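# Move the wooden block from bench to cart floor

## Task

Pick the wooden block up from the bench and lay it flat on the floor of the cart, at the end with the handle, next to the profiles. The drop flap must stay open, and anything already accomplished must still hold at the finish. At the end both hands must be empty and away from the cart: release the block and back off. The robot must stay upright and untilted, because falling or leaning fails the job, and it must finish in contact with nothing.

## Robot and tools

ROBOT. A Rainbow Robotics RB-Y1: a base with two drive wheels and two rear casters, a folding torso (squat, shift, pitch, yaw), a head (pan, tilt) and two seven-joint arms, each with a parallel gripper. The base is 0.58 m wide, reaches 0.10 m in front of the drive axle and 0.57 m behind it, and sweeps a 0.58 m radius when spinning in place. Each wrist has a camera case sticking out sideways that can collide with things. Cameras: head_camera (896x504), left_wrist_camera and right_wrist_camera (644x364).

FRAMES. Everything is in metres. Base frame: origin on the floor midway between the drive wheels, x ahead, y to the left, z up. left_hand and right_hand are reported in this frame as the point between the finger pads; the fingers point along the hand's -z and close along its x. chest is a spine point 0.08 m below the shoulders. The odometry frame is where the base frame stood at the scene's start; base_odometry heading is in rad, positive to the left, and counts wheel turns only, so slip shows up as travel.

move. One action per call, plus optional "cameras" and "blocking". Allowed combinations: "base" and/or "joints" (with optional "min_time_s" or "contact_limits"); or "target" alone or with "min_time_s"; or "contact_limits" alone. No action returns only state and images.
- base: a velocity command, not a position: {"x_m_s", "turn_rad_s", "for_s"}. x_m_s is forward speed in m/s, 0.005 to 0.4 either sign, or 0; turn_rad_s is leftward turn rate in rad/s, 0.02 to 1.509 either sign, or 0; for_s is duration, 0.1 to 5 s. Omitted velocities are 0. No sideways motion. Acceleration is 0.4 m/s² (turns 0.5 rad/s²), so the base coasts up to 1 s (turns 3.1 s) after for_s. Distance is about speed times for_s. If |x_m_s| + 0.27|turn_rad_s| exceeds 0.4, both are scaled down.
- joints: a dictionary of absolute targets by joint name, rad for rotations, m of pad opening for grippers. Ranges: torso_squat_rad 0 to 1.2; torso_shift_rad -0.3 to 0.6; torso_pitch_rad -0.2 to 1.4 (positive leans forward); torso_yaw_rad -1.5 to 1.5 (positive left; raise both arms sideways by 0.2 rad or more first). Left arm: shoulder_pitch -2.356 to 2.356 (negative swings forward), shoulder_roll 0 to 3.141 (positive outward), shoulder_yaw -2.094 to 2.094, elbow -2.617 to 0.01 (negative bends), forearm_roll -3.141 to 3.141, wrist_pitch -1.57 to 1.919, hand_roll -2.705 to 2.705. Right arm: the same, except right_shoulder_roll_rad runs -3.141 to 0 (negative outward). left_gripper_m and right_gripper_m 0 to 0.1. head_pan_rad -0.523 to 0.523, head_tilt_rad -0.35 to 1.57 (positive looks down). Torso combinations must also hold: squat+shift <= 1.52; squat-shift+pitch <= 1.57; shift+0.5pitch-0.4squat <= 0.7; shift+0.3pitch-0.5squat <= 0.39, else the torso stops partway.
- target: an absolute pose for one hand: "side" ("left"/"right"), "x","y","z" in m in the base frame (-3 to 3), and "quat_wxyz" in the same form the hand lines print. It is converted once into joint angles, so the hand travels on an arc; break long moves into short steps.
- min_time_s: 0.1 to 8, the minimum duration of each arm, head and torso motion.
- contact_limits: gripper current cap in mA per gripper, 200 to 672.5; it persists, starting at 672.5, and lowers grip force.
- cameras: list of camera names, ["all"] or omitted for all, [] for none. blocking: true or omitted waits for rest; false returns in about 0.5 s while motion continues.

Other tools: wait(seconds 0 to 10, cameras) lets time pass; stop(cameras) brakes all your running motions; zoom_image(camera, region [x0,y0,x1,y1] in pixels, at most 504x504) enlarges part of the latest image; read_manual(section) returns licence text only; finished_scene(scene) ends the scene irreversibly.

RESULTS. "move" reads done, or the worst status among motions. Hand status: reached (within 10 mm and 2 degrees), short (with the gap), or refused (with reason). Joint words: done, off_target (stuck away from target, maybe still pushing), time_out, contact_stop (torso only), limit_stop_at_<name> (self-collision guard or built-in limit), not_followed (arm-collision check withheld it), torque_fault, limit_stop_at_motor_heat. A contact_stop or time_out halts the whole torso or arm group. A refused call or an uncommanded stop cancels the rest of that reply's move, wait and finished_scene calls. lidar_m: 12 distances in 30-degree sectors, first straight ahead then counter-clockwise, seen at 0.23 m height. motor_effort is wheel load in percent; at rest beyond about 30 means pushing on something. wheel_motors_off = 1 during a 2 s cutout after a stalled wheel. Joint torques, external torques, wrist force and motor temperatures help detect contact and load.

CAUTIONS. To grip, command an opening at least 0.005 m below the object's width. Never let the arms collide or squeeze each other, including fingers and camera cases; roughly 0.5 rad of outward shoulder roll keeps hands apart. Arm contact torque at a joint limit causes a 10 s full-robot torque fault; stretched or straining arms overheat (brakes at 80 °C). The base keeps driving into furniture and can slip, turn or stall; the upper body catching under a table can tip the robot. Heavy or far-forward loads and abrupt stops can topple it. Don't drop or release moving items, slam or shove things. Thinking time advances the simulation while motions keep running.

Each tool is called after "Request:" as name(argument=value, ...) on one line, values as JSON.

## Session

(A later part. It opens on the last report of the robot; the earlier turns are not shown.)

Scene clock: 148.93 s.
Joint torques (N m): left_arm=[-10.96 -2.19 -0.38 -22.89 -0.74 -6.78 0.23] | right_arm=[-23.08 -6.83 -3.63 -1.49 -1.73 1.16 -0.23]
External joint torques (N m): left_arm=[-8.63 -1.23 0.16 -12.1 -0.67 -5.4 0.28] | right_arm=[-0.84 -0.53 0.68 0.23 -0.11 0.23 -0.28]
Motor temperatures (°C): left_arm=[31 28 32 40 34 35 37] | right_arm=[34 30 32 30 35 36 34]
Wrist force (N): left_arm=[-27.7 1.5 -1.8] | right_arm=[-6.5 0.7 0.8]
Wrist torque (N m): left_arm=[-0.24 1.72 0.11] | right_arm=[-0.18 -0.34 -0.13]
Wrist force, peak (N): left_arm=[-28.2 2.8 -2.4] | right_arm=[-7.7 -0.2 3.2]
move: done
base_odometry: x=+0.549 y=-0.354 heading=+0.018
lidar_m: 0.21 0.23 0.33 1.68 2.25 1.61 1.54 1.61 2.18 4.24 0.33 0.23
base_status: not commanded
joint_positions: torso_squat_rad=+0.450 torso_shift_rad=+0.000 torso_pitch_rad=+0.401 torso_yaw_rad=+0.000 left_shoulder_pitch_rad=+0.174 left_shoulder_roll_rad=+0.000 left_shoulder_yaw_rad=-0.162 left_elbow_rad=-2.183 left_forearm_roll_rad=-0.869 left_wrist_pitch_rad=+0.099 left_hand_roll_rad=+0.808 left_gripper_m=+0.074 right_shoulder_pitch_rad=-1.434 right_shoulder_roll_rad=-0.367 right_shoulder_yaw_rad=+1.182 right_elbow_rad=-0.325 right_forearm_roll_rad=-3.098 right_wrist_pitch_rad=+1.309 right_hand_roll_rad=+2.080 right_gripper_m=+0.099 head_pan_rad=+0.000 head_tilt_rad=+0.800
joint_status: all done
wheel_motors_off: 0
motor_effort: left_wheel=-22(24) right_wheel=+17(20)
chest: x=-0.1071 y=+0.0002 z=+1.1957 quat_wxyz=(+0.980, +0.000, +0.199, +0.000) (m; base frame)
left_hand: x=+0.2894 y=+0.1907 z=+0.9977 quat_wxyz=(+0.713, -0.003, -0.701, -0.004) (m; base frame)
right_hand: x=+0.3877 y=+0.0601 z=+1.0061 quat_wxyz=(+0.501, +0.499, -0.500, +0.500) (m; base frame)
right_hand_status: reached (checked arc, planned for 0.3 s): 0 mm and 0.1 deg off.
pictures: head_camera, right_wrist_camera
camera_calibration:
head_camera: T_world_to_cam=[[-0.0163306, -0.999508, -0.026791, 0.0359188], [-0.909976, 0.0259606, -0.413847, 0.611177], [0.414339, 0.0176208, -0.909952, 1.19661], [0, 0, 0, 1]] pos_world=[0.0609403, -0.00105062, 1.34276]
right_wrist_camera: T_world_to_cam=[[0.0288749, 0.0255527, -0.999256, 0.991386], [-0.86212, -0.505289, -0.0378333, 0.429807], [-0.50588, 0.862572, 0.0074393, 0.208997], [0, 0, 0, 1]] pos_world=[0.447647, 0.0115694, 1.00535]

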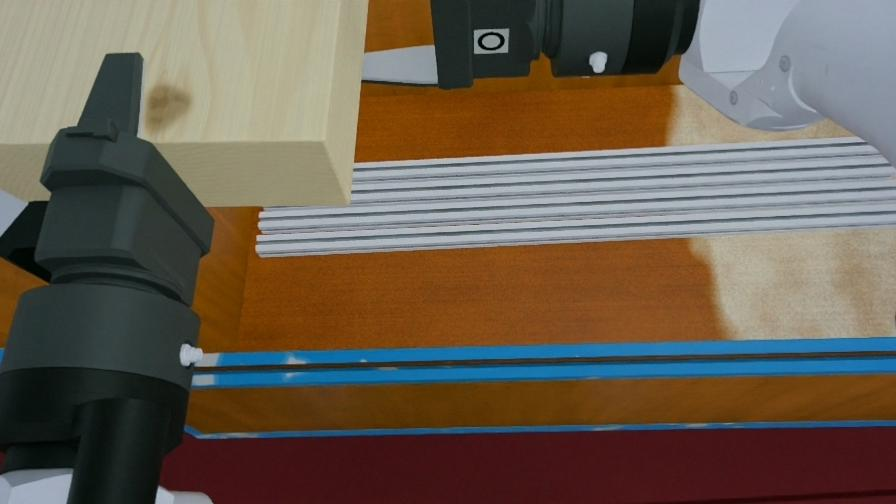

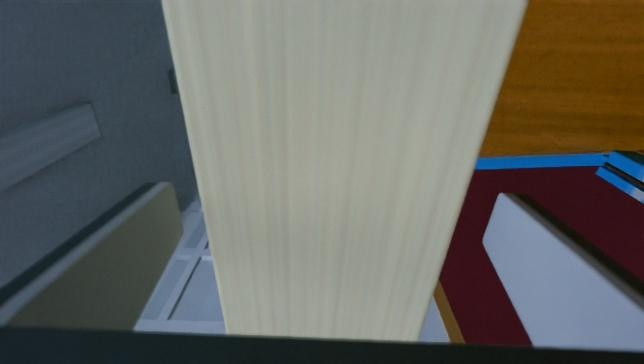

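Request:
move(target={"side":"right","x":0.388,"y":0.102,"z":1.006,"quat_wxyz":[0.5,0.5,-0.5,0.5]}, cameras=["right_wrist_camera","head_camera"])

Request:
move(joints={"right_gripper_m":0.045}, cameras=["head_camera"])

Scene clock: 151.23 s.
Joint torques (N m): left_arm=[-11.03 -2.55 -0.42 -23 -0.75 -6.75 0.24] | right_arm=[-23.58 -6.49 -3.82 -1.31 -1.78 1.11 -0.09]
External joint torques (N m): left_arm=[-8.71 -1.59 0.12 -12.2 -0.67 -5.38 0.3] | right_arm=[-1.14 -1.17 0.06 0.61 -0.2 0.17 -0.14]
Motor temperatures (°C): left_arm=[31 28 32 40 34 35 37] | right_arm=[34 30 32 30 35 36 34]
Wrist force (N): left_arm=[-27.9 1.0 -2.4] | right_arm=[-7.2 0.3 1.1]
Wrist torque (N m): left_arm=[-0.15 1.68 0.08] | right_arm=[-0.09 -0.37 -0.14]
Wrist force, peak (N): left_arm=[-28.5 1.3 -2.4] | right_arm=[-7.7 1.3 2.0]
move: done
base_odometry: x=+0.549 y=-0.354 heading=+0.018
lidar_m: 0.22 0.23 0.31 1.67 2.23 1.62 1.55 1.62 2.19 4.24 0.33 0.24
base_status: not commanded
joint_positions: torso_squat_rad=+0.450 torso_shift_rad=+0.000 torso_pitch_rad=+0.401 torso_yaw_rad=+0.000 left_shoulder_pitch_rad=+0.174 left_shoulder_roll_rad=+0.000 left_shoulder_yaw_rad=-0.162 left_elbow_rad=-2.183 left_forearm_roll_rad=-0.869 left_wrist_pitch_rad=+0.099 left_hand_roll_rad=+0.808 left_gripper_m=+0.074 right_shoulder_pitch_rad=-1.471 right_shoulder_roll_rad=-0.267 right_shoulder_yaw_rad=+1.182 right_elbow_rad=-0.267 right_forearm_roll_rad=-3.098 right_wrist_pitch_rad=+1.239 right_hand_roll_rad=+2.081 right_gripper_m=+0.099 head_pan_rad=+0.000 head_tilt_rad=+0.800
joint_status: all done
wheel_motors_off: 0
motor_effort: left_wheel=-22(23) right_wheel=+16(19)
chest: x=-0.1071 y=+0.0002 z=+1.1957 quat_wxyz=(+0.980, +0.000, +0.199, +0.000) (m; base frame)
left_hand: x=+0.2894 y=+0.1907 z=+0.9977 quat_wxyz=(+0.713, -0.003, -0.701, -0.004) (m; base frame)
right_hand: x=+0.3874 y=+0.1021 z=+1.0062 quat_wxyz=(+0.508, +0.492, -0.502, +0.498) (m; base frame)
right_hand_status: reached (checked arc, as near as the solve gets, planned for 0.4 s): 1 mm and 1.3 deg off.
pictures: head_camera, right_wrist_camera
camera_calibration:
head_camera: T_world_to_cam=[[-0.0162401, -0.99951, -0.0267469, 0.0358539], [-0.909994, 0.0258594, -0.413815, 0.611135], [0.414304, 0.0176191, -0.909968, 1.19664], [0, 0, 0, 1]] pos_world=[0.0609405, -0.00105092, 1.34276]
right_wrist_camera: T_world_to_cam=[[0.0291088, 0.0146477, -0.999469, 0.991612], [-0.870973, -0.490252, -0.0325513, 0.447311], [-0.490468, 0.871458, -0.00151293, 0.174712], [0, 0, 0, 1]] pos_world=[0.446422, 0.0525162, 1.00591]

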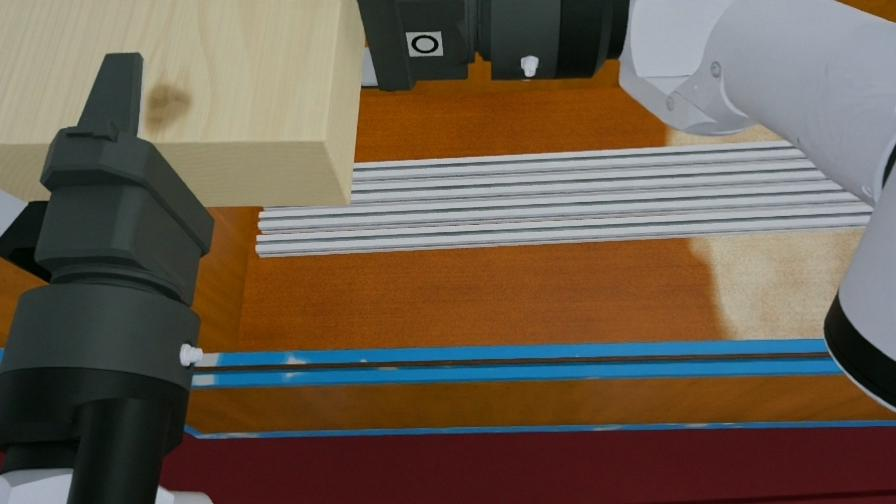

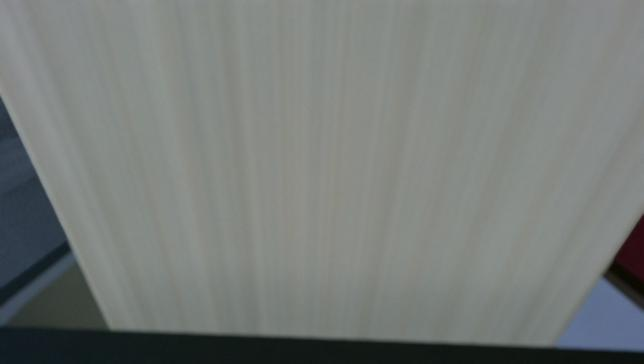

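Scene clock: 152.37 s.
Joint torques (N m): left_arm=[-11.82 -2.24 -0.1 -24.18 -0.7 -7.24 0.18] | right_arm=[-22.63 -6.16 -3.97 -1.36 -0.69 0.44 0.46]
External joint torques (N m): left_arm=[-9.5 -1.27 0.43 -13.39 -0.63 -5.86 0.23] | right_arm=[-0.2 -0.84 -0.09 0.56 0.89 -0.5 0.41]
Motor temperatures (°C): left_arm=[31 28 32 40 34 35 37] | right_arm=[34 30 32 30 35 36 34]
Wrist force (N): left_arm=[-32.0 1.9 -2.5] | right_arm=[-3.2 0.8 0.2]
Wrist torque (N m): left_arm=[-0.20 1.52 0.14] | right_arm=[-0.19 -0.83 -0.78]
Wrist force, peak (N): left_arm=[-33.9 1.5 -3.0] | right_arm=[-7.6 0.7 0.7]
move: off_target
base_odometry: x=+0.549 y=-0.354 heading=+0.017
lidar_m: 0.21 0.23 0.32 1.68 2.24 1.62 1.55 1.62 2.19 4.25 0.33 0.23
base_status: not commanded
joint_positions: torso_squat_rad=+0.450 torso_shift_rad=+0.000 torso_pitch_rad=+0.401 torso_yaw_rad=+0.000 left_shoulder_pitch_rad=+0.174 left_shoulder_roll_rad=+0.000 left_shoulder_yaw_rad=-0.162 left_elbow_rad=-2.183 left_forearm_roll_rad=-0.869 left_wrist_pitch_rad=+0.099 left_hand_roll_rad=+0.808 left_gripper_m=+0.074 right_shoulder_pitch_rad=-1.471 right_shoulder_roll_rad=-0.267 right_shoulder_yaw_rad=+1.182 right_elbow_rad=-0.267 right_forearm_roll_rad=-3.098 right_wrist_pitch_rad=+1.239 right_hand_roll_rad=+2.081 right_gripper_m=+0.074 head_pan_rad=+0.000 head_tilt_rad=+0.800
joint_status: right_gripper_m off_target (ended at +0.074, target +0.045)
wheel_motors_off: 0
motor_effort: left_wheel=-23(23) right_wheel=+17(19)
chest: x=-0.1071 y=+0.0002 z=+1.1957 quat_wxyz=(+0.980, +0.000, +0.199, +0.000) (m; base frame)
left_hand: x=+0.2894 y=+0.1907 z=+0.9975 quat_wxyz=(+0.713, -0.003, -0.701, -0.004) (m; base frame)
right_hand: x=+0.3874 y=+0.1022 z=+1.0063 quat_wxyz=(+0.508, +0.493, -0.502, +0.498) (m; base frame)
pictures: head_camera
camera_calibration:
head_camera: T_world_to_cam=[[-0.0162401, -0.99951, -0.0267469, 0.0358539], [-0.909994, 0.0258594, -0.413815, 0.611135], [0.414304, 0.0176191, -0.909968, 1.19664], [0, 0, 0, 1]] pos_world=[0.0609405, -0.00105092, 1.34276]

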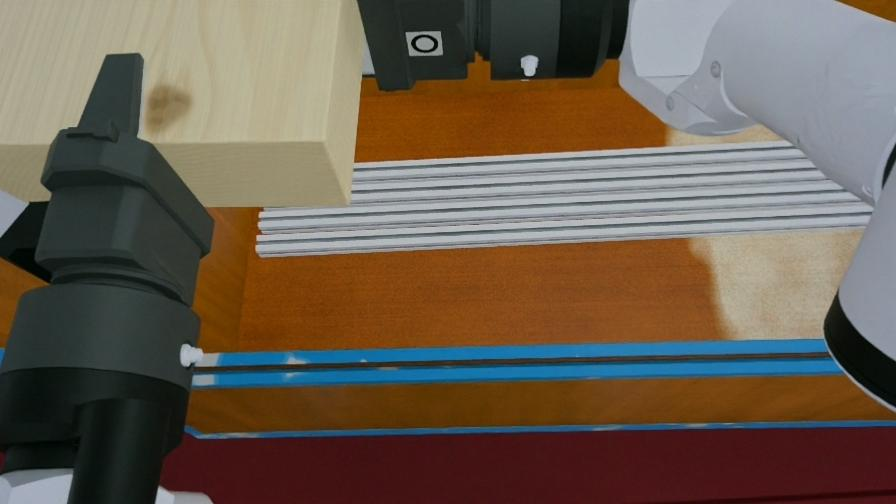

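Request:
move(joints={"left_gripper_m":0.1}, cameras=[])

Request:
move(target={"side":"left","x":0.24,"y":0.19,"z":0.996,"quat_wxyz":[0.7071,0,-0.7071,0]}, cameras=["head_camera","right_wrist_camera"])

Request:
move(target={"side":"left","x":0.18,"y":0.20,"z":0.996,"quat_wxyz":[0.7071,0,-0.7071,0]}, cameras=["head_camera"])

Scene clock: 154.57 s.
Joint torques (N m): left_arm=[-3.52 -2.24 0.07 -11.36 -0.32 -2.14 0.07] | right_arm=[-31.94 -5.83 -8.86 -5.72 -7.12 4.39 0.22]
External joint torques (N m): left_arm=[-1.16 -1.27 0.61 -0.56 -0.24 -0.77 0.13] | right_arm=[-9.53 -0.52 -4.99 -3.81 -5.54 3.45 0.17]
Motor temperatures (°C): left_arm=[31 28 32 40 34 35 37] | right_arm=[34 30 32 30 35 36 34]
Wrist force (N): left_arm=[-6.0 1.2 -1.8] | right_arm=[-28.5 0.0 0.2]
Wrist torque (N m): left_arm=[-0.26 -0.12 0.20] | right_arm=[-0.08 1.56 0.03]
Wrist force, peak (N): left_arm=[-32.8 2.2 -3.2] | right_arm=[-29.0 0.4 0.1]
move: done
base_odometry: x=+0.549 y=-0.354 heading=+0.017
lidar_m: 0.21 0.22 0.32 1.67 2.24 1.62 1.55 1.61 2.19 4.24 0.33 0.24
base_status: not commanded
joint_positions: torso_squat_rad=+0.450 torso_shift_rad=+0.000 torso_pitch_rad=+0.401 torso_yaw_rad=+0.000 left_shoulder_pitch_rad=+0.172 left_shoulder_roll_rad=+0.000 left_shoulder_yaw_rad=-0.162 left_elbow_rad=-2.186 left_forearm_roll_rad=-0.869 left_wrist_pitch_rad=+0.098 left_hand_roll_rad=+0.808 left_gripper_m=+0.099 right_shoulder_pitch_rad=-1.469 right_shoulder_roll_rad=-0.267 right_shoulder_yaw_rad=+1.183 right_elbow_rad=-0.266 right_forearm_roll_rad=-3.097 right_wrist_pitch_rad=+1.238 right_hand_roll_rad=+2.081 right_gripper_m=+0.074 head_pan_rad=+0.000 head_tilt_rad=+0.800
joint_status: all done
wheel_motors_off: 0
motor_effort: left_wheel=-23(23) right_wheel=+16(18)
chest: x=-0.1071 y=+0.0002 z=+1.1957 quat_wxyz=(+0.980, +0.000, +0.199, +0.000) (m; base frame)
left_hand: x=+0.2900 y=+0.1902 z=+0.9999 quat_wxyz=(+0.711, -0.004, -0.703, -0.004) (m; base frame)
right_hand: x=+0.3872 y=+0.1014 z=+1.0043 quat_wxyz=(+0.509, +0.492, -0.501, +0.498) (m; base frame)
pictures: none
No camera images: "cameras" was empty.

Scene clock: 155.90 s.
Joint torques (N m): left_arm=[0.23 -0.65 -0.03 -10.56 -0.14 0.16 -0.4] | right_arm=[-32.74 -5.52 -9.24 -6.29 -7.57 4.62 0.11]
External joint torques (N m): left_arm=[-0.27 -0.99 -0.21 0.03 0.37 -0.26 -0.34] | right_arm=[-10.33 -0.2 -5.37 -4.39 -5.99 3.68 0.06]
Motor temperatures (°C): left_arm=[31 28 32 40 34 34 37] | right_arm=[35 30 32 30 36 36 34]
Wrist force (N): left_arm=[-5.2 1.4 -2.3] | right_arm=[-28.6 0.3 0.7]
Wrist torque (N m): left_arm=[-0.27 -0.11 0.16] | right_arm=[-0.16 1.67 0.08]
Wrist force, peak (N): left_arm=[-6.6 1.2 -1.7] | right_arm=[-29.3 0.0 0.6]
move: done
base_odometry: x=+0.549 y=-0.354 heading=+0.017
lidar_m: 0.21 0.23 0.32 1.67 2.24 1.62 1.55 1.61 2.18 4.24 0.32 0.23
base_status: not commanded
joint_positions: torso_squat_rad=+0.450 torso_shift_rad=+0.000 torso_pitch_rad=+0.401 torso_yaw_rad=+0.000 left_shoulder_pitch_rad=+0.326 left_shoulder_roll_rad=+0.180 left_shoulder_yaw_rad=-0.326 left_elbow_rad=-2.248 left_forearm_roll_rad=-1.800 left_wrist_pitch_rad=+0.275 left_hand_roll_rad=+1.785 left_gripper_m=+0.099 right_shoulder_pitch_rad=-1.469 right_shoulder_roll_rad=-0.267 right_shoulder_yaw_rad=+1.183 right_elbow_rad=-0.266 right_forearm_roll_rad=-3.097 right_wrist_pitch_rad=+1.238 right_hand_roll_rad=+2.081 right_gripper_m=+0.074 head_pan_rad=+0.000 head_tilt_rad=+0.800
joint_status: all done
wheel_motors_off: 0
motor_effort: left_wheel=-22(24) right_wheel=+18(20)
chest: x=-0.1071 y=+0.0002 z=+1.1957 quat_wxyz=(+0.980, +0.000, +0.199, +0.000) (m; base frame)
left_hand: x=+0.2400 y=+0.1901 z=+0.9965 quat_wxyz=(+0.709, +0.000, -0.705, +0.000) (m; base frame)
left_hand_status: reached (checked arc, planned for 1.0 s): 1 mm and 0.3 deg off.
right_hand: x=+0.3872 y=+0.1013 z=+1.0042 quat_wxyz=(+0.509, +0.492, -0.501, +0.498) (m; base frame)
pictures: head_camera, right_wrist_camera
camera_calibration:
head_camera: T_world_to_cam=[[-0.0162401, -0.99951, -0.0267469, 0.0358539], [-0.909994, 0.0258594, -0.413815, 0.611135], [0.414304, 0.0176191, -0.909968, 1.19664], [0, 0, 0, 1]] pos_world=[0.0609405, -0.00105092, 1.34276]
right_wrist_camera: T_world_to_cam=[[0.0275266, 0.0108773, -0.999562, 0.990709], [-0.871696, -0.489168, -0.0293285, 0.443658], [-0.489273, 0.872122, -0.00398346, 0.17732], [0, 0, 0, 1]] pos_world=[0.446223, 0.0516023, 1.00399]

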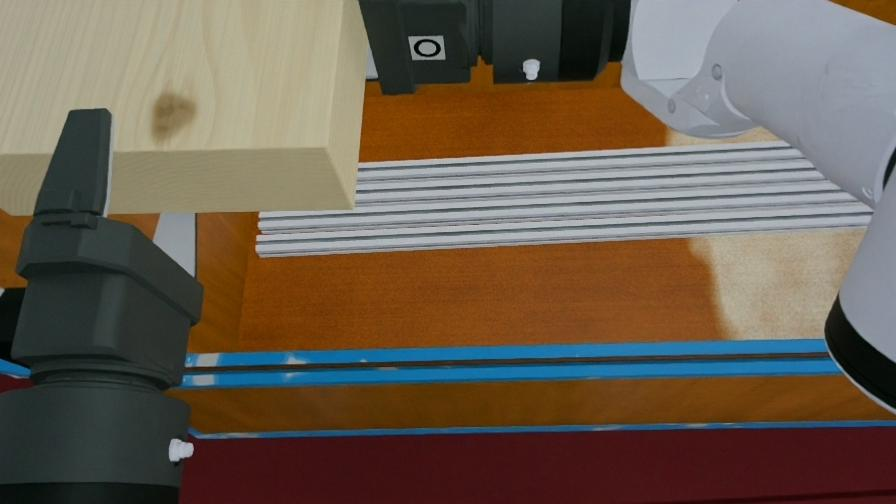

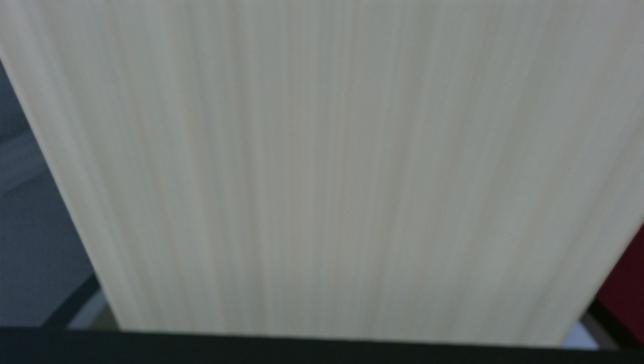

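Scene clock: 156.77 s.
Joint torques (N m): left_arm=[2.54 0.47 0.65 -10.11 -0.71 0.58 -0.31] | right_arm=[-33.03 -4.54 -9.37 -6.5 -7.7 4.57 0.02]
External joint torques (N m): left_arm=[-1.02 -1.61 0.06 -0.11 0.16 -0.37 -0.26] | right_arm=[-10.63 0.77 -5.5 -4.59 -6.12 3.63 -0.03]
Motor temperatures (°C): left_arm=[31 28 32 40 34 34 37] | right_arm=[35 30 32 30 36 36 34]
Wrist force (N): left_arm=[-5.3 1.0 -0.8] | right_arm=[-28.5 0.5 -0.1]
Wrist torque (N m): left_arm=[-0.23 -0.14 0.20] | right_arm=[-0.16 1.70 0.09]
Wrist force, peak (N): left_arm=[-6.6 2.0 -1.8] | right_arm=[-29.6 -0.1 0.1]
move: done
base_odometry: x=+0.549 y=-0.354 heading=+0.017
lidar_m: 0.21 0.23 0.32 1.67 2.26 1.61 1.54 1.62 2.18 4.24 0.32 0.23
base_status: not commanded
joint_positions: torso_squat_rad=+0.450 torso_shift_rad=+0.000 torso_pitch_rad=+0.401 torso_yaw_rad=+0.000 left_shoulder_pitch_rad=+0.486 left_shoulder_roll_rad=+0.400 left_shoulder_yaw_rad=-0.462 left_elbow_rad=-2.300 left_forearm_roll_rad=-2.038 left_wrist_pitch_rad=+0.515 left_hand_roll_rad=+2.068 left_gripper_m=+0.099 right_shoulder_pitch_rad=-1.469 right_shoulder_roll_rad=-0.267 right_shoulder_yaw_rad=+1.183 right_elbow_rad=-0.266 right_forearm_roll_rad=-3.097 right_wrist_pitch_rad=+1.238 right_hand_roll_rad=+2.081 right_gripper_m=+0.074 head_pan_rad=+0.000 head_tilt_rad=+0.800
joint_status: all done
wheel_motors_off: 0
motor_effort: left_wheel=-23(25) right_wheel=+18(19)
chest: x=-0.1071 y=+0.0002 z=+1.1957 quat_wxyz=(+0.980, +0.000, +0.199, +0.000) (m; base frame)
left_hand: x=+0.1799 y=+0.2000 z=+0.9963 quat_wxyz=(+0.708, +0.000, -0.706, +0.000) (m; base frame)
left_hand_status: reached (checked arc, planned for 0.5 s): 0 mm and 0.1 deg off.
right_hand: x=+0.3873 y=+0.1012 z=+1.0041 quat_wxyz=(+0.509, +0.491, -0.501, +0.498) (m; base frame)
pictures: head_camera
camera_calibration:
head_camera: T_world_to_cam=[[-0.0163317, -0.999508, -0.0267869, 0.0359134], [-0.909993, 0.0259592, -0.413811, 0.61113], [0.414303, 0.0176176, -0.909969, 1.19664], [0, 0, 0, 1]] pos_world=[0.0609403, -0.00105062, 1.34276]

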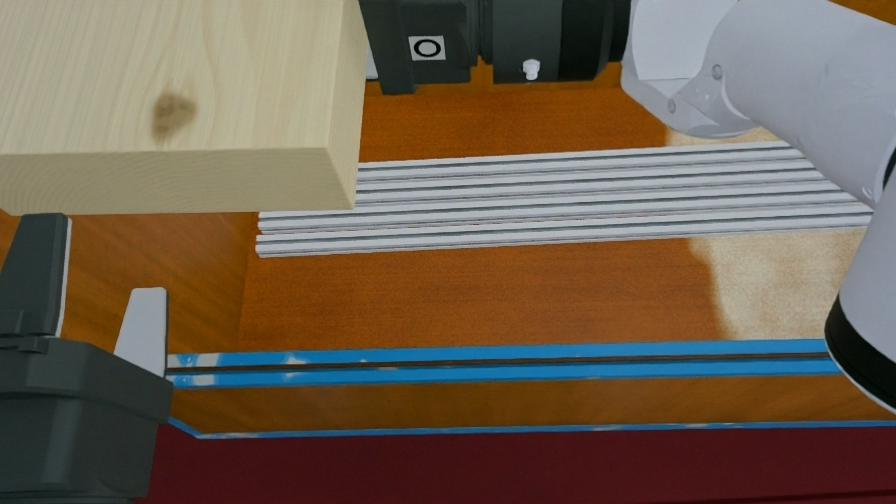

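Request:
move(joints={"torso_squat_rad":0.95,"left_shoulder_pitch_rad":0.5,"left_shoulder_roll_rad":0.6,"left_elbow_rad":-0.4,"left_forearm_roll_rad":-0.5,"left_hand_roll_rad":0.5,"left_wrist_pitch_rad":0,"left_shoulder_yaw_rad":0}, cameras=["head_camera"])

Request:
move(joints={"torso_shift_rad":0.35,"head_tilt_rad":0.6,"head_pan_rad":0.2}, cameras=["head_camera"])

Scene clock: 164.50 s.
Joint torques (N m): left_arm=[16.48 10.78 3.33 6.06 -0.24 1 0.23] | right_arm=[-34.11 -4.62 -9.85 -6.59 -7.98 4.57 0.1]
External joint torques (N m): left_arm=[-1.86 -2.05 1.17 -0.36 -0.24 -0.27 0.19] | right_arm=[-11.71 0.7 -5.98 -4.68 -6.4 3.63 0.05]
Motor temperatures (°C): left_arm=[31 28 32 39 34 34 37] | right_arm=[35 30 32 30 36 37 34]
Wrist force (N): left_arm=[4.1 -1.3 -5.6] | right_arm=[-28.8 0.2 0.2]
Wrist torque (N m): left_arm=[-0.17 0.35 0.03] | right_arm=[-0.11 1.69 0.11]
Wrist force, peak (N): left_arm=[4.9 -1.8 -7.5] | right_arm=[-30.8 -0.5 -1.4]
move: done
base_odometry: x=+0.549 y=-0.354 heading=+0.017
lidar_m: 0.21 0.22 0.31 1.68 2.22 1.62 1.55 1.61 2.20 4.24 0.33 0.23
base_status: not commanded
joint_positions: torso_squat_rad=+0.950 torso_shift_rad=+0.000 torso_pitch_rad=+0.401 torso_yaw_rad=+0.000 left_shoulder_pitch_rad=+0.500 left_shoulder_roll_rad=+0.600 left_shoulder_yaw_rad=+0.000 left_elbow_rad=-0.400 left_forearm_roll_rad=-0.500 left_wrist_pitch_rad=+0.000 left_hand_roll_rad=+0.500 left_gripper_m=+0.099 right_shoulder_pitch_rad=-1.469 right_shoulder_roll_rad=-0.268 right_shoulder_yaw_rad=+1.183 right_elbow_rad=-0.266 right_forearm_roll_rad=-3.097 right_wrist_pitch_rad=+1.238 right_hand_roll_rad=+2.081 right_gripper_m=+0.074 head_pan_rad=+0.000 head_tilt_rad=+0.800
joint_status: all done
wheel_motors_off: 0
motor_effort: left_wheel=-23(24) right_wheel=+17(20)
chest: x=-0.1071 y=+0.0001 z=+0.9726 quat_wxyz=(+0.980, +0.000, +0.199, +0.000) (m; base frame)
left_hand: x=-0.4746 y=+0.6374 z=+0.5505 quat_wxyz=(+0.925, +0.268, +0.248, -0.101) (m; base frame)
right_hand: x=+0.3872 y=+0.1010 z=+0.7809 quat_wxyz=(+0.510, +0.491, -0.501, +0.498) (m; base frame)
pictures: head_camera
camera_calibration:
head_camera: T_world_to_cam=[[-0.0163306, -0.999508, -0.026791, 0.0298402], [-0.909976, 0.0259606, -0.413847, 0.51876], [0.414339, 0.0176208, -0.909952, 0.993645], [0, 0, 0, 1]] pos_world=[0.0608403, -0.00115062, 1.11966]

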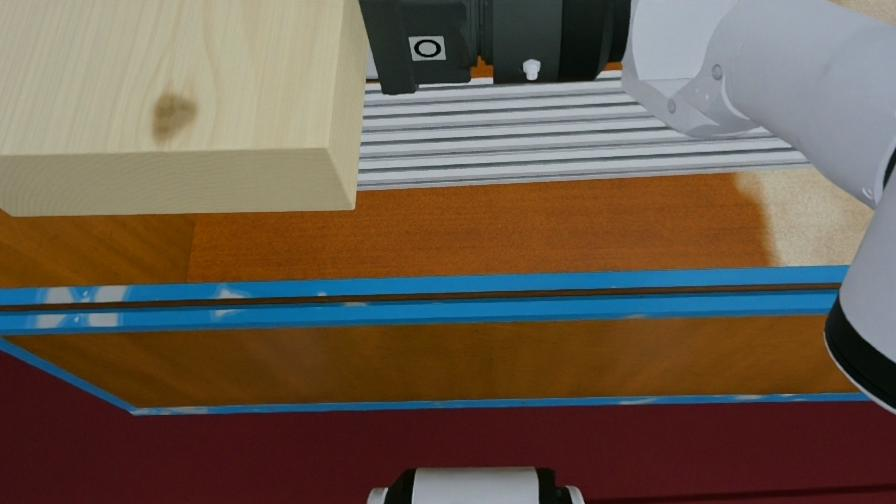

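Scene clock: 167.63 s.
Joint torques (N m): left_arm=[16.58 10.88 3.6 6.01 -0.3 0.93 0.2] | right_arm=[-33.87 -4.79 -9.38 -6.59 -7.77 4.74 0.11]
External joint torques (N m): left_arm=[-1.78 -1.95 1.44 -0.41 -0.3 -0.33 0.17] | right_arm=[-11.48 0.52 -5.52 -4.68 -6.19 3.8 0.06]
Motor temperatures (°C): left_arm=[31 28 32 39 34 34 37] | right_arm=[35 30 32 30 37 37 34]
Wrist force (N): left_arm=[4.5 -2.3 -6.3] | right_arm=[-29.1 0.4 0.2]
Wrist torque (N m): left_arm=[-0.03 0.38 0.05] | right_arm=[-0.11 1.61 0.08]
Wrist force, peak (N): left_arm=[5.1 -2.2 -6.3] | right_arm=[-29.4 -0.1 0.1]
move: done
base_odometry: x=+0.549 y=-0.354 heading=+0.017
lidar_m: 0.22 0.23 0.32 1.67 2.23 1.61 1.54 1.62 2.19 4.23 0.33 0.23
base_status: not commanded
joint_positions: torso_squat_rad=+0.950 torso_shift_rad=+0.350 torso_pitch_rad=+0.401 torso_yaw_rad=+0.000 left_shoulder_pitch_rad=+0.500 left_shoulder_roll_rad=+0.600 left_shoulder_yaw_rad=+0.000 left_elbow_rad=-0.400 left_forearm_roll_rad=-0.500 left_wrist_pitch_rad=+0.000 left_hand_roll_rad=+0.500 left_gripper_m=+0.099 right_shoulder_pitch_rad=-1.469 right_shoulder_roll_rad=-0.268 right_shoulder_yaw_rad=+1.183 right_elbow_rad=-0.266 right_forearm_roll_rad=-3.097 right_wrist_pitch_rad=+1.238 right_hand_roll_rad=+2.081 right_gripper_m=+0.074 head_pan_rad=+0.200 head_tilt_rad=+0.600
joint_status: all done
wheel_motors_off: 0
motor_effort: left_wheel=-23(24) right_wheel=+18(21)
chest: x=+0.0326 y=+0.0001 z=+0.9479 quat_wxyz=(+0.980, +0.000, +0.199, +0.000) (m; base frame)
left_hand: x=-0.3350 y=+0.6374 z=+0.5258 quat_wxyz=(+0.925, +0.268, +0.248, -0.101) (m; base frame)
right_hand: x=+0.5268 y=+0.1010 z=+0.7560 quat_wxyz=(+0.510, +0.492, -0.501, +0.498) (m; base frame)
pictures: head_camera
camera_calibration:
head_camera: T_world_to_cam=[[0.172182, -0.979238, -0.106992, 0.0969029], [-0.80501, -0.0772789, -0.588207, 0.81788], [0.567726, 0.187408, -0.801602, 0.771347], [0, 0, 0, 1]] pos_world=[0.203802, 0.0135393, 1.10976]

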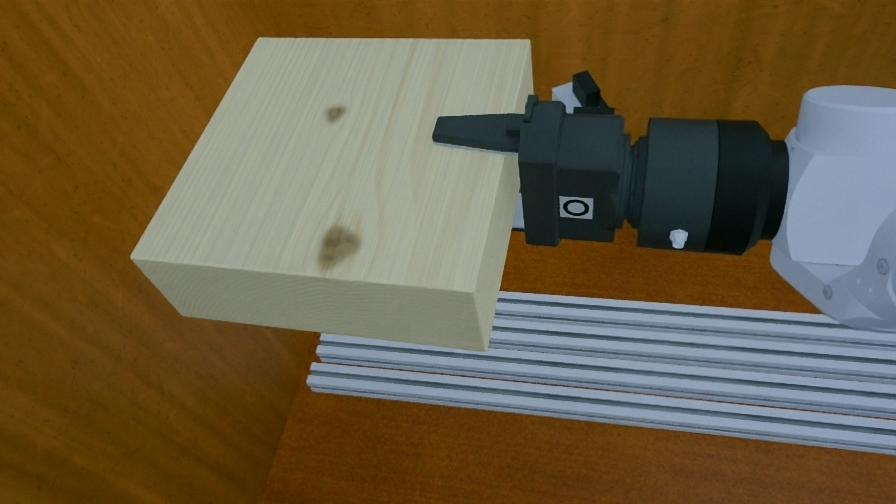

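Request:
move(target={"side":"right","x":0.42,"y":0.09,"z":0.80,"quat_wxyz":[0.5,0.5,-0.5,0.5]}, min_time_s=2, cameras=[])

Request:
move(joints={"torso_pitch_rad":0.8,"head_tilt_rad":0.5,"head_pan_rad":0}, cameras=["head_camera"])

Scene clock: 172.03 s.
Joint torques (N m): left_arm=[16.64 10.81 3.27 6.07 -0.25 0.96 0.17] | right_arm=[-26.36 -1.86 -19.82 -11.63 -4.91 4.71 0.01]
External joint torques (N m): left_arm=[-1.72 -2.02 1.1 -0.34 -0.25 -0.31 0.14] | right_arm=[-8.79 4.19 -10.07 -7.12 -3.98 3.68 -0.04]
Motor temperatures (°C): left_arm=[31 28 32 39 34 34 37] | right_arm=[36 30 32 30 37 37 34]
Wrist force (N): left_arm=[4.4 -1.5 -6.5] | right_arm=[-28.7 1.1 0.4]
Wrist torque (N m): left_arm=[-0.13 0.42 0.07] | right_arm=[-0.05 1.68 0.12]
Wrist force, peak (N): left_arm=[4.7 -1.8 -7.0] | right_arm=[-32.6 -1.4 3.2]
move: done
base_odometry: x=+0.549 y=-0.354 heading=+0.018
lidar_m: 0.22 0.23 0.30 1.67 2.24 1.62 1.55 1.63 2.19 4.25 0.33 0.23
base_status: not commanded
joint_positions: torso_squat_rad=+0.950 torso_shift_rad=+0.350 torso_pitch_rad=+0.401 torso_yaw_rad=+0.000 left_shoulder_pitch_rad=+0.500 left_shoulder_roll_rad=+0.600 left_shoulder_yaw_rad=+0.000 left_elbow_rad=-0.400 left_forearm_roll_rad=-0.500 left_wrist_pitch_rad=+0.000 left_hand_roll_rad=+0.500 left_gripper_m=+0.099 right_shoulder_pitch_rad=-1.212 right_shoulder_roll_rad=-0.802 right_shoulder_yaw_rad=+1.166 right_elbow_rad=-1.525 right_forearm_roll_rad=-3.106 right_wrist_pitch_rad=+0.592 right_hand_roll_rad=+2.102 right_gripper_m=+0.074 head_pan_rad=+0.200 head_tilt_rad=+0.600
joint_status: all done
wheel_motors_off: 0
motor_effort: left_wheel=-21(23) right_wheel=+16(19)
chest: x=+0.0325 y=+0.0001 z=+0.9479 quat_wxyz=(+0.980, +0.000, +0.199, +0.000) (m; base frame)
left_hand: x=-0.3350 y=+0.6374 z=+0.5257 quat_wxyz=(+0.925, +0.268, +0.248, -0.101) (m; base frame)
right_hand: x=+0.4200 y=+0.0888 z=+0.7976 quat_wxyz=(+0.501, +0.500, -0.499, +0.500) (m; base frame)
right_hand_status: reached (checked arc, planned for 2.0 s): 3 mm and 0.2 deg off.
pictures: none
No camera images: "cameras" was empty.

Scene clock: 174.13 s.
Joint torques (N m): left_arm=[23.37 6.97 2.88 8.95 -0.3 1.36 0.34] | right_arm=[-20.26 0.71 -14.46 -17.07 -3.8 7.51 0.15]
External joint torques (N m): left_arm=[-1.72 -1.26 1.45 -0.36 -0.27 -0.28 0.29] | right_arm=[-8.44 4.83 -7.87 -10.37 -3.1 5.96 0.1]
Motor temperatures (°C): left_arm=[31 28 32 39 34 33 37] | right_arm=[36 30 32 31 37 37 34]
Wrist force (N): left_arm=[5.8 -1.1 -5.3] | right_arm=[-26.9 -10.1 0.4]
Wrist torque (N m): left_arm=[-0.09 0.47 0.03] | right_arm=[-0.76 1.44 0.09]
Wrist force, peak (N): left_arm=[4.7 -2.3 -6.7] | right_arm=[-28.7 -8.7 0.3]
move: done
base_odometry: x=+0.549 y=-0.354 heading=+0.018
lidar_m: 0.21 0.24 0.32 1.67 2.24 1.61 1.54 1.61 2.18 4.24 0.32 0.22
base_status: not commanded
joint_positions: torso_squat_rad=+0.950 torso_shift_rad=+0.350 torso_pitch_rad=+0.801 torso_yaw_rad=+0.000 left_shoulder_pitch_rad=+0.500 left_shoulder_roll_rad=+0.600 left_shoulder_yaw_rad=+0.000 left_elbow_rad=-0.400 left_forearm_roll_rad=-0.500 left_wrist_pitch_rad=+0.000 left_hand_roll_rad=+0.500 left_gripper_m=+0.099 right_shoulder_pitch_rad=-1.212 right_shoulder_roll_rad=-0.803 right_shoulder_yaw_rad=+1.166 right_elbow_rad=-1.524 right_forearm_roll_rad=-3.106 right_wrist_pitch_rad=+0.591 right_hand_roll_rad=+2.102 right_gripper_m=+0.074 head_pan_rad=+0.000 head_tilt_rad=+0.500
joint_status: all done
wheel_motors_off: 0
motor_effort: left_wheel=-21(22) right_wheel=+17(19)
chest: x=+0.1339 y=+0.0001 z=+0.8784 quat_wxyz=(+0.921, +0.000, +0.390, +0.000) (m; base frame)
left_hand: x=-0.3689 y=+0.6374 z=+0.6326 quat_wxyz=(+0.858, +0.243, +0.427, -0.152) (m; base frame)
right_hand: x=+0.4329 y=+0.0886 z=+0.5888 quat_wxyz=(+0.591, +0.589, -0.389, +0.391) (m; base frame)
pictures: head_camera
camera_calibration:
head_camera: T_world_to_cam=[[-0.018921, -0.999508, -0.0250257, 0.029835], [-0.946742, 0.025958, -0.320946, 0.650426], [0.321438, 0.0176202, -0.946767, 0.799487], [0, 0, 0, 1]] pos_world=[0.359364, -0.00115063, 0.966426]

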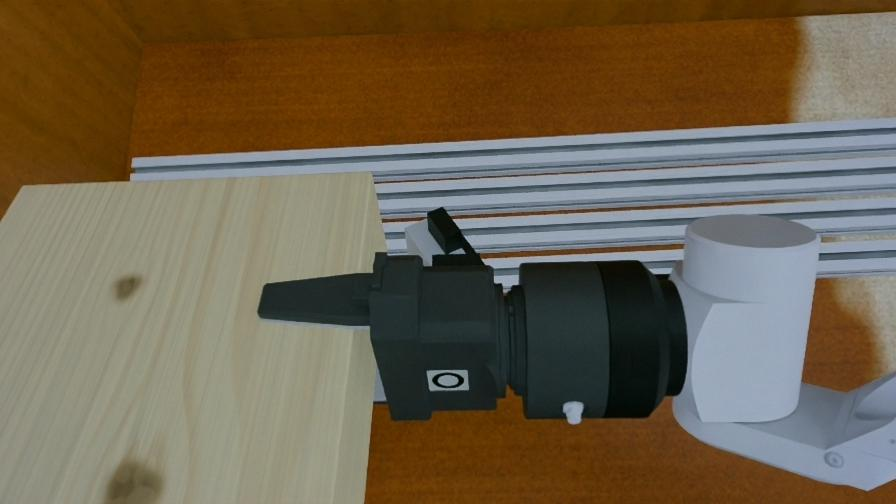

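Request:
move(target={"side":"right","x":0.40,"y":0.10,"z":0.62,"quat_wxyz":[0.5,0.5,-0.5,0.5]}, min_time_s=1.5, cameras=[])

Request:
move(joints={"head_tilt_rad":0.85}, cameras=["head_camera","right_wrist_camera"])

Scene clock: 177.37 s.
Joint torques (N m): left_arm=[23.01 6.71 2.62 9 -0.21 1.31 0.3] | right_arm=[-15.05 1.82 -13.06 -19.5 -2.79 6.98 -0.15]
External joint torques (N m): left_arm=[-2.08 -1.52 1.18 -0.3 -0.18 -0.33 0.25] | right_arm=[-4.87 5.36 -6.87 -11.77 -2.21 5.55 -0.2]
Motor temperatures (°C): left_arm=[31 28 32 38 34 33 37] | right_arm=[35 30 32 31 37 37 34]
Wrist force (N): left_arm=[5.8 -0.9 -5.3] | right_arm=[-29.0 0.8 0.5]
Wrist torque (N m): left_arm=[-0.13 0.45 0.05] | right_arm=[-0.08 1.62 0.11]
Wrist force, peak (N): left_arm=[6.9 -1.3 -5.0] | right_arm=[-29.8 0.7 0.8]
move: done
base_odometry: x=+0.549 y=-0.354 heading=+0.018
lidar_m: 0.22 0.24 0.32 1.68 2.24 1.60 1.55 1.61 2.18 4.24 0.33 0.23
base_status: not commanded
joint_positions: torso_squat_rad=+0.950 torso_shift_rad=+0.350 torso_pitch_rad=+0.801 torso_yaw_rad=+0.000 left_shoulder_pitch_rad=+0.500 left_shoulder_roll_rad=+0.600 left_shoulder_yaw_rad=+0.000 left_elbow_rad=-0.400 left_forearm_roll_rad=-0.500 left_wrist_pitch_rad=+0.000 left_hand_roll_rad=+0.500 left_gripper_m=+0.099 right_shoulder_pitch_rad=-1.117 right_shoulder_roll_rad=-0.832 right_shoulder_yaw_rad=+1.100 right_elbow_rad=-1.754 right_forearm_roll_rad=-2.961 right_wrist_pitch_rad=+0.425 right_hand_roll_rad=+2.408 right_gripper_m=+0.074 head_pan_rad=+0.000 head_tilt_rad=+0.500
joint_status: all done
wheel_motors_off: 0
motor_effort: left_wheel=-21(22) right_wheel=+16(19)
chest: x=+0.1339 y=+0.0001 z=+0.8784 quat_wxyz=(+0.921, +0.000, +0.390, +0.000) (m; base frame)
left_hand: x=-0.3689 y=+0.6374 z=+0.6326 quat_wxyz=(+0.858, +0.243, +0.427, -0.152) (m; base frame)
right_hand: x=+0.4001 y=+0.0990 z=+0.6175 quat_wxyz=(+0.502, +0.499, -0.498, +0.501) (m; base frame)
right_hand_status: reached (checked arc, planned for 1.5 s): 3 mm and 0.4 deg off.
pictures: none
No camera images: "cameras" was empty.

Scene clock: 178.23 s.
Joint torques (N m): left_arm=[23.31 6.65 2.75 8.96 -0.21 1.35 0.39] | right_arm=[-15.49 2.4 -13.32 -19.64 -2.78 6.84 0.09]
External joint torques (N m): left_arm=[-1.77 -1.58 1.32 -0.34 -0.19 -0.29 0.34] | right_arm=[-5.32 5.94 -7.13 -11.91 -2.2 5.41 0.04]
Motor temperatures (°C): left_arm=[31 28 32 38 34 33 37] | right_arm=[35 30 32 31 37 37 34]
Wrist force (N): left_arm=[6.3 -0.8 -4.3] | right_arm=[-29.2 0.2 0.5]
Wrist torque (N m): left_arm=[-0.12 0.54 0.04] | right_arm=[-0.13 1.58 0.12]
Wrist force, peak (N): left_arm=[6.7 -1.3 -5.0] | right_arm=[-29.4 0.1 0.7]
move: done
base_odometry: x=+0.549 y=-0.354 heading=+0.018
lidar_m: 0.22 0.23 0.33 1.68 2.25 1.62 1.53 1.62 2.19 4.24 0.32 0.22
base_status: not commanded
joint_positions: torso_squat_rad=+0.950 torso_shift_rad=+0.350 torso_pitch_rad=+0.801 torso_yaw_rad=+0.000 left_shoulder_pitch_rad=+0.500 left_shoulder_roll_rad=+0.600 left_shoulder_yaw_rad=+0.000 left_elbow_rad=-0.400 left_forearm_roll_rad=-0.500 left_wrist_pitch_rad=+0.000 left_hand_roll_rad=+0.500 left_gripper_m=+0.099 right_shoulder_pitch_rad=-1.117 right_shoulder_roll_rad=-0.832 right_shoulder_yaw_rad=+1.100 right_elbow_rad=-1.754 right_forearm_roll_rad=-2.961 right_wrist_pitch_rad=+0.425 right_hand_roll_rad=+2.408 right_gripper_m=+0.074 head_pan_rad=+0.000 head_tilt_rad=+0.850
joint_status: all done
wheel_motors_off: 0
motor_effort: left_wheel=-21(22) right_wheel=+17(18)
chest: x=+0.1339 y=+0.0001 z=+0.8784 quat_wxyz=(+0.921, +0.000, +0.390, +0.000) (m; base frame)
left_hand: x=-0.3689 y=+0.6374 z=+0.6326 quat_wxyz=(+0.858, +0.243, +0.427, -0.152) (m; base frame)
right_hand: x=+0.4001 y=+0.0990 z=+0.6175 quat_wxyz=(+0.502, +0.499, -0.498, +0.501) (m; base frame)
pictures: head_camera, right_wrist_camera
camera_calibration:
head_camera: T_world_to_cam=[[-0.0264561, -0.999505, -0.0170166, 0.0240234], [-0.999393, 0.0260596, 0.0231134, 0.321135], [-0.0226585, 0.0176178, -0.999588, 0.953193], [0, 0, 0, 1]] pos_world=[0.343174, -0.00115032, 0.945786]
right_wrist_camera: T_world_to_cam=[[0.0274638, 0.0203769, -0.999415, 0.602908], [-0.861991, -0.505783, -0.0339997, 0.443045], [-0.50618, 0.86242, 0.00367394, 0.187085], [0, 0, 0, 1]] pos_world=[0.460041, 0.0504529, 0.616931]

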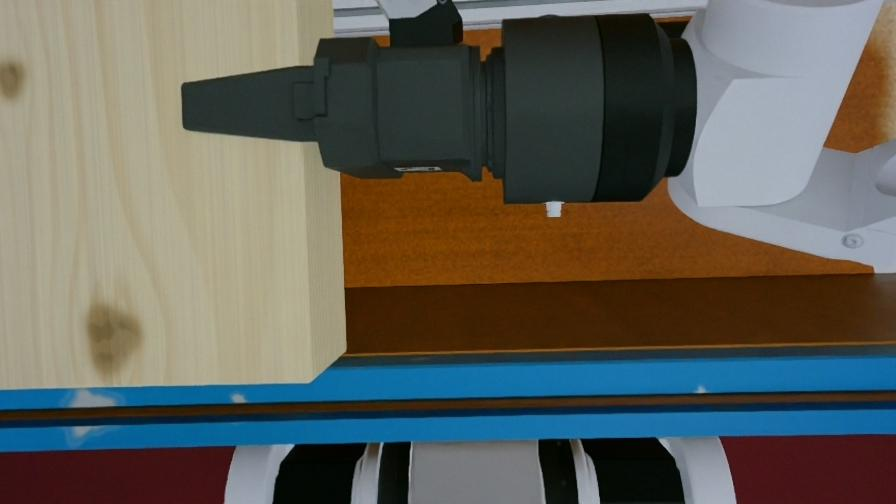

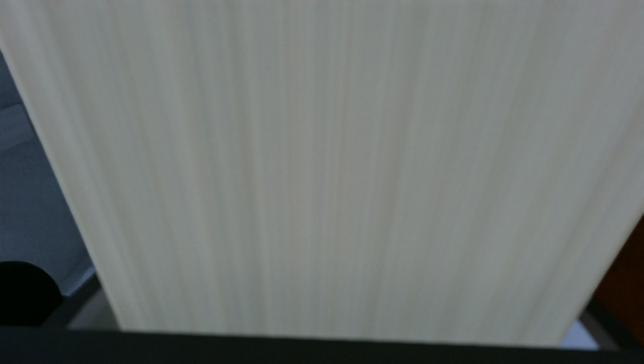

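Request:
move(target={"side":"right","x":0.413,"y":-0.085,"z":0.65,"quat_wxyz":[0.5417,0.4545,-0.4545,0.5417]}, min_time_s=2, cameras=["head_camera"])

Request:
move(target={"side":"right","x":0.413,"y":-0.085,"z":0.5,"quat_wxyz":[0.5417,0.4545,-0.4545,0.5417]}, min_time_s=2, cameras=["head_camera"])

Scene clock: 187.13 s.
Joint torques (N m): left_arm=[23.13 6.73 2.53 8.95 -0.25 1.33 0.25] | right_arm=[-11.69 -10.61 -13.27 -13.04 -4.14 6.6 -0.4]
External joint torques (N m): left_arm=[-1.95 -1.51 1.1 -0.36 -0.23 -0.31 0.2] | right_arm=[-4.39 1.67 -6.35 -8.37 -3.32 5.23 -0.45]
Motor temperatures (°C): left_arm=[31 28 32 38 34 33 37] | right_arm=[35 30 32 32 36 38 34]
Wrist force (N): left_arm=[5.7 -1.3 -4.8] | right_arm=[-28.5 0.7 -4.3]
Wrist torque (N m): left_arm=[-0.06 0.46 0.03] | right_arm=[-0.08 1.58 0.09]
Wrist force, peak (N): left_arm=[6.6 -1.3 -5.6] | right_arm=[-30.4 0.6 0.0]
move: done
base_odometry: x=+0.549 y=-0.354 heading=+0.018
lidar_m: 0.22 0.23 0.32 1.68 2.25 1.61 1.54 1.61 2.19 4.24 0.33 0.23
base_status: not commanded
joint_positions: torso_squat_rad=+0.950 torso_shift_rad=+0.350 torso_pitch_rad=+0.801 torso_yaw_rad=+0.000 left_shoulder_pitch_rad=+0.500 left_shoulder_roll_rad=+0.600 left_shoulder_yaw_rad=+0.000 left_elbow_rad=-0.400 left_forearm_roll_rad=-0.500 left_wrist_pitch_rad=+0.000 left_hand_roll_rad=+0.500 left_gripper_m=+0.099 right_shoulder_pitch_rad=-0.935 right_shoulder_roll_rad=-1.472 right_shoulder_yaw_rad=+0.950 right_elbow_rad=-1.987 right_forearm_roll_rad=-3.106 right_wrist_pitch_rad=+0.668 right_hand_roll_rad=+2.399 right_gripper_m=+0.074 head_pan_rad=+0.000 head_tilt_rad=+0.850
joint_status: all done
wheel_motors_off: 0
motor_effort: left_wheel=-21(22) right_wheel=+17(18)
chest: x=+0.1339 y=+0.0001 z=+0.8784 quat_wxyz=(+0.921, +0.000, +0.390, +0.000) (m; base frame)
left_hand: x=-0.3689 y=+0.6374 z=+0.6327 quat_wxyz=(+0.858, +0.243, +0.427, -0.152) (m; base frame)
right_hand: x=+0.4130 y=-0.0859 z=+0.6484 quat_wxyz=(+0.543, +0.453, -0.453, +0.542) (m; base frame)
right_hand_status: reached (checked arc, planned for 2.0 s): 2 mm and 0.3 deg off.
pictures: head_camera
camera_calibration:
head_camera: T_world_to_cam=[[-0.0264598, -0.999503, -0.0171165, 0.0240189], [-0.999393, 0.0260611, 0.023116, 0.321135], [-0.0226585, 0.0177177, -0.999586, 0.953193], [0, 0, 0, 1]] pos_world=[0.343174, -0.00125057, 0.945786]

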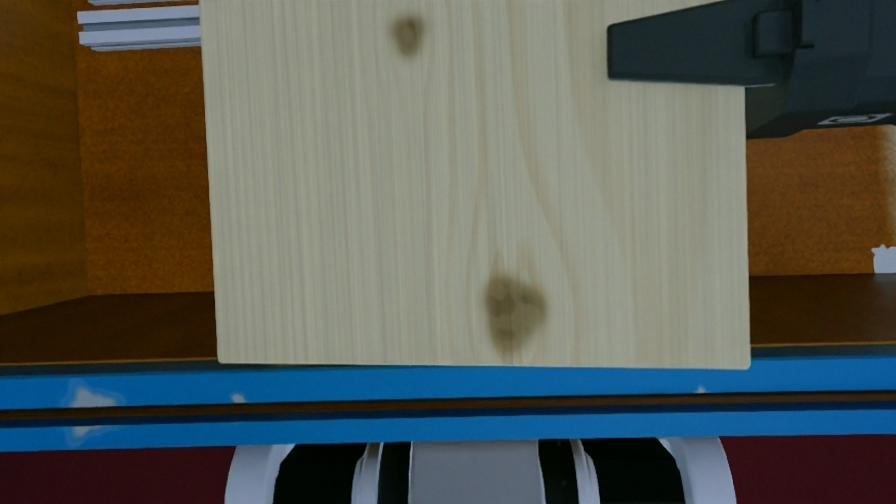

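Scene clock: 189.47 s.
Joint torques (N m): left_arm=[23.3 6.67 2.7 9.02 -0.23 1.53 0.23] | right_arm=[-14.45 -6.77 -9.15 -11.83 -4.27 7.5 0]
External joint torques (N m): left_arm=[-1.78 -1.57 1.27 -0.29 -0.2 -0.11 0.18] | right_arm=[-6.73 3.66 -3.91 -7.73 -3.39 5.95 -0.05]
Motor temperatures (°C): left_arm=[31 28 32 38 34 33 37] | right_arm=[35 30 32 32 36 38 34]
Wrist force (N): left_arm=[6.5 -1.5 -5.7] | right_arm=[-27.7 0.4 -4.2]
Wrist torque (N m): left_arm=[-0.11 0.53 0.06] | right_arm=[-0.24 1.63 0.11]
Wrist force, peak (N): left_arm=[7.0 -0.7 -5.3] | right_arm=[-29.0 -0.4 -4.7]
move: done
base_odometry: x=+0.549 y=-0.354 heading=+0.018
lidar_m: 0.22 0.23 0.32 1.68 2.24 1.62 1.54 1.62 2.19 4.23 0.33 0.23
base_status: not commanded
joint_positions: torso_squat_rad=+0.950 torso_shift_rad=+0.350 torso_pitch_rad=+0.801 torso_yaw_rad=+0.000 left_shoulder_pitch_rad=+0.500 left_shoulder_roll_rad=+0.600 left_shoulder_yaw_rad=+0.000 left_elbow_rad=-0.400 left_forearm_roll_rad=-0.500 left_wrist_pitch_rad=+0.000 left_hand_roll_rad=+0.500 left_gripper_m=+0.099 right_shoulder_pitch_rad=-0.976 right_shoulder_roll_rad=-1.026 right_shoulder_yaw_rad=+1.079 right_elbow_rad=-1.307 right_forearm_roll_rad=-2.984 right_wrist_pitch_rad=+0.939 right_hand_roll_rad=+2.541 right_gripper_m=+0.074 head_pan_rad=+0.000 head_tilt_rad=+0.850
joint_status: all done
wheel_motors_off: 0
motor_effort: left_wheel=-20(22) right_wheel=+16(18)
chest: x=+0.1339 y=+0.0001 z=+0.8784 quat_wxyz=(+0.921, +0.000, +0.390, +0.000) (m; base frame)
left_hand: x=-0.3689 y=+0.6374 z=+0.6327 quat_wxyz=(+0.858, +0.243, +0.427, -0.152) (m; base frame)
right_hand: x=+0.4122 y=-0.0863 z=+0.4987 quat_wxyz=(+0.545, +0.452, -0.452, +0.542) (m; base frame)
right_hand_status: reached (checked arc, planned for 2.0 s): 2 mm and 0.6 deg off.
pictures: head_camera
camera_calibration:
head_camera: T_world_to_cam=[[-0.0264598, -0.999503, -0.0171165, 0.0240189], [-0.999393, 0.0260611, 0.023116, 0.321135], [-0.0226585, 0.0177177, -0.999586, 0.953193], [0, 0, 0, 1]] pos_world=[0.343174, -0.00125057, 0.945786]

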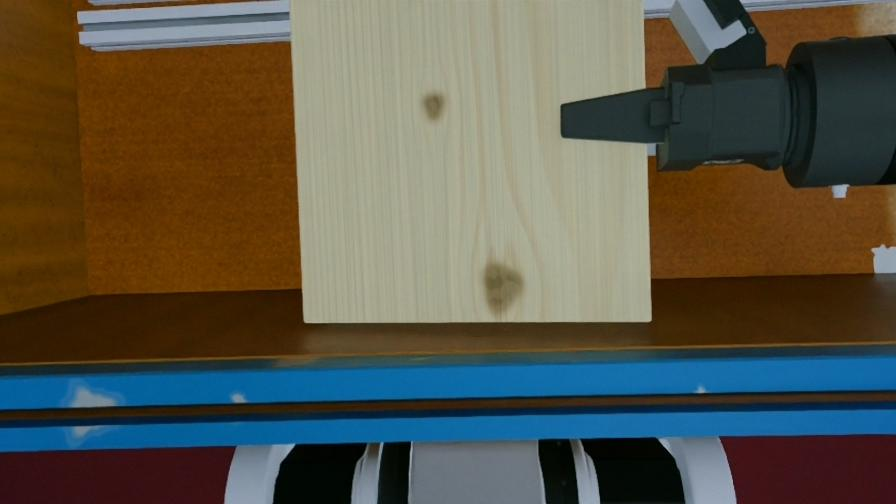

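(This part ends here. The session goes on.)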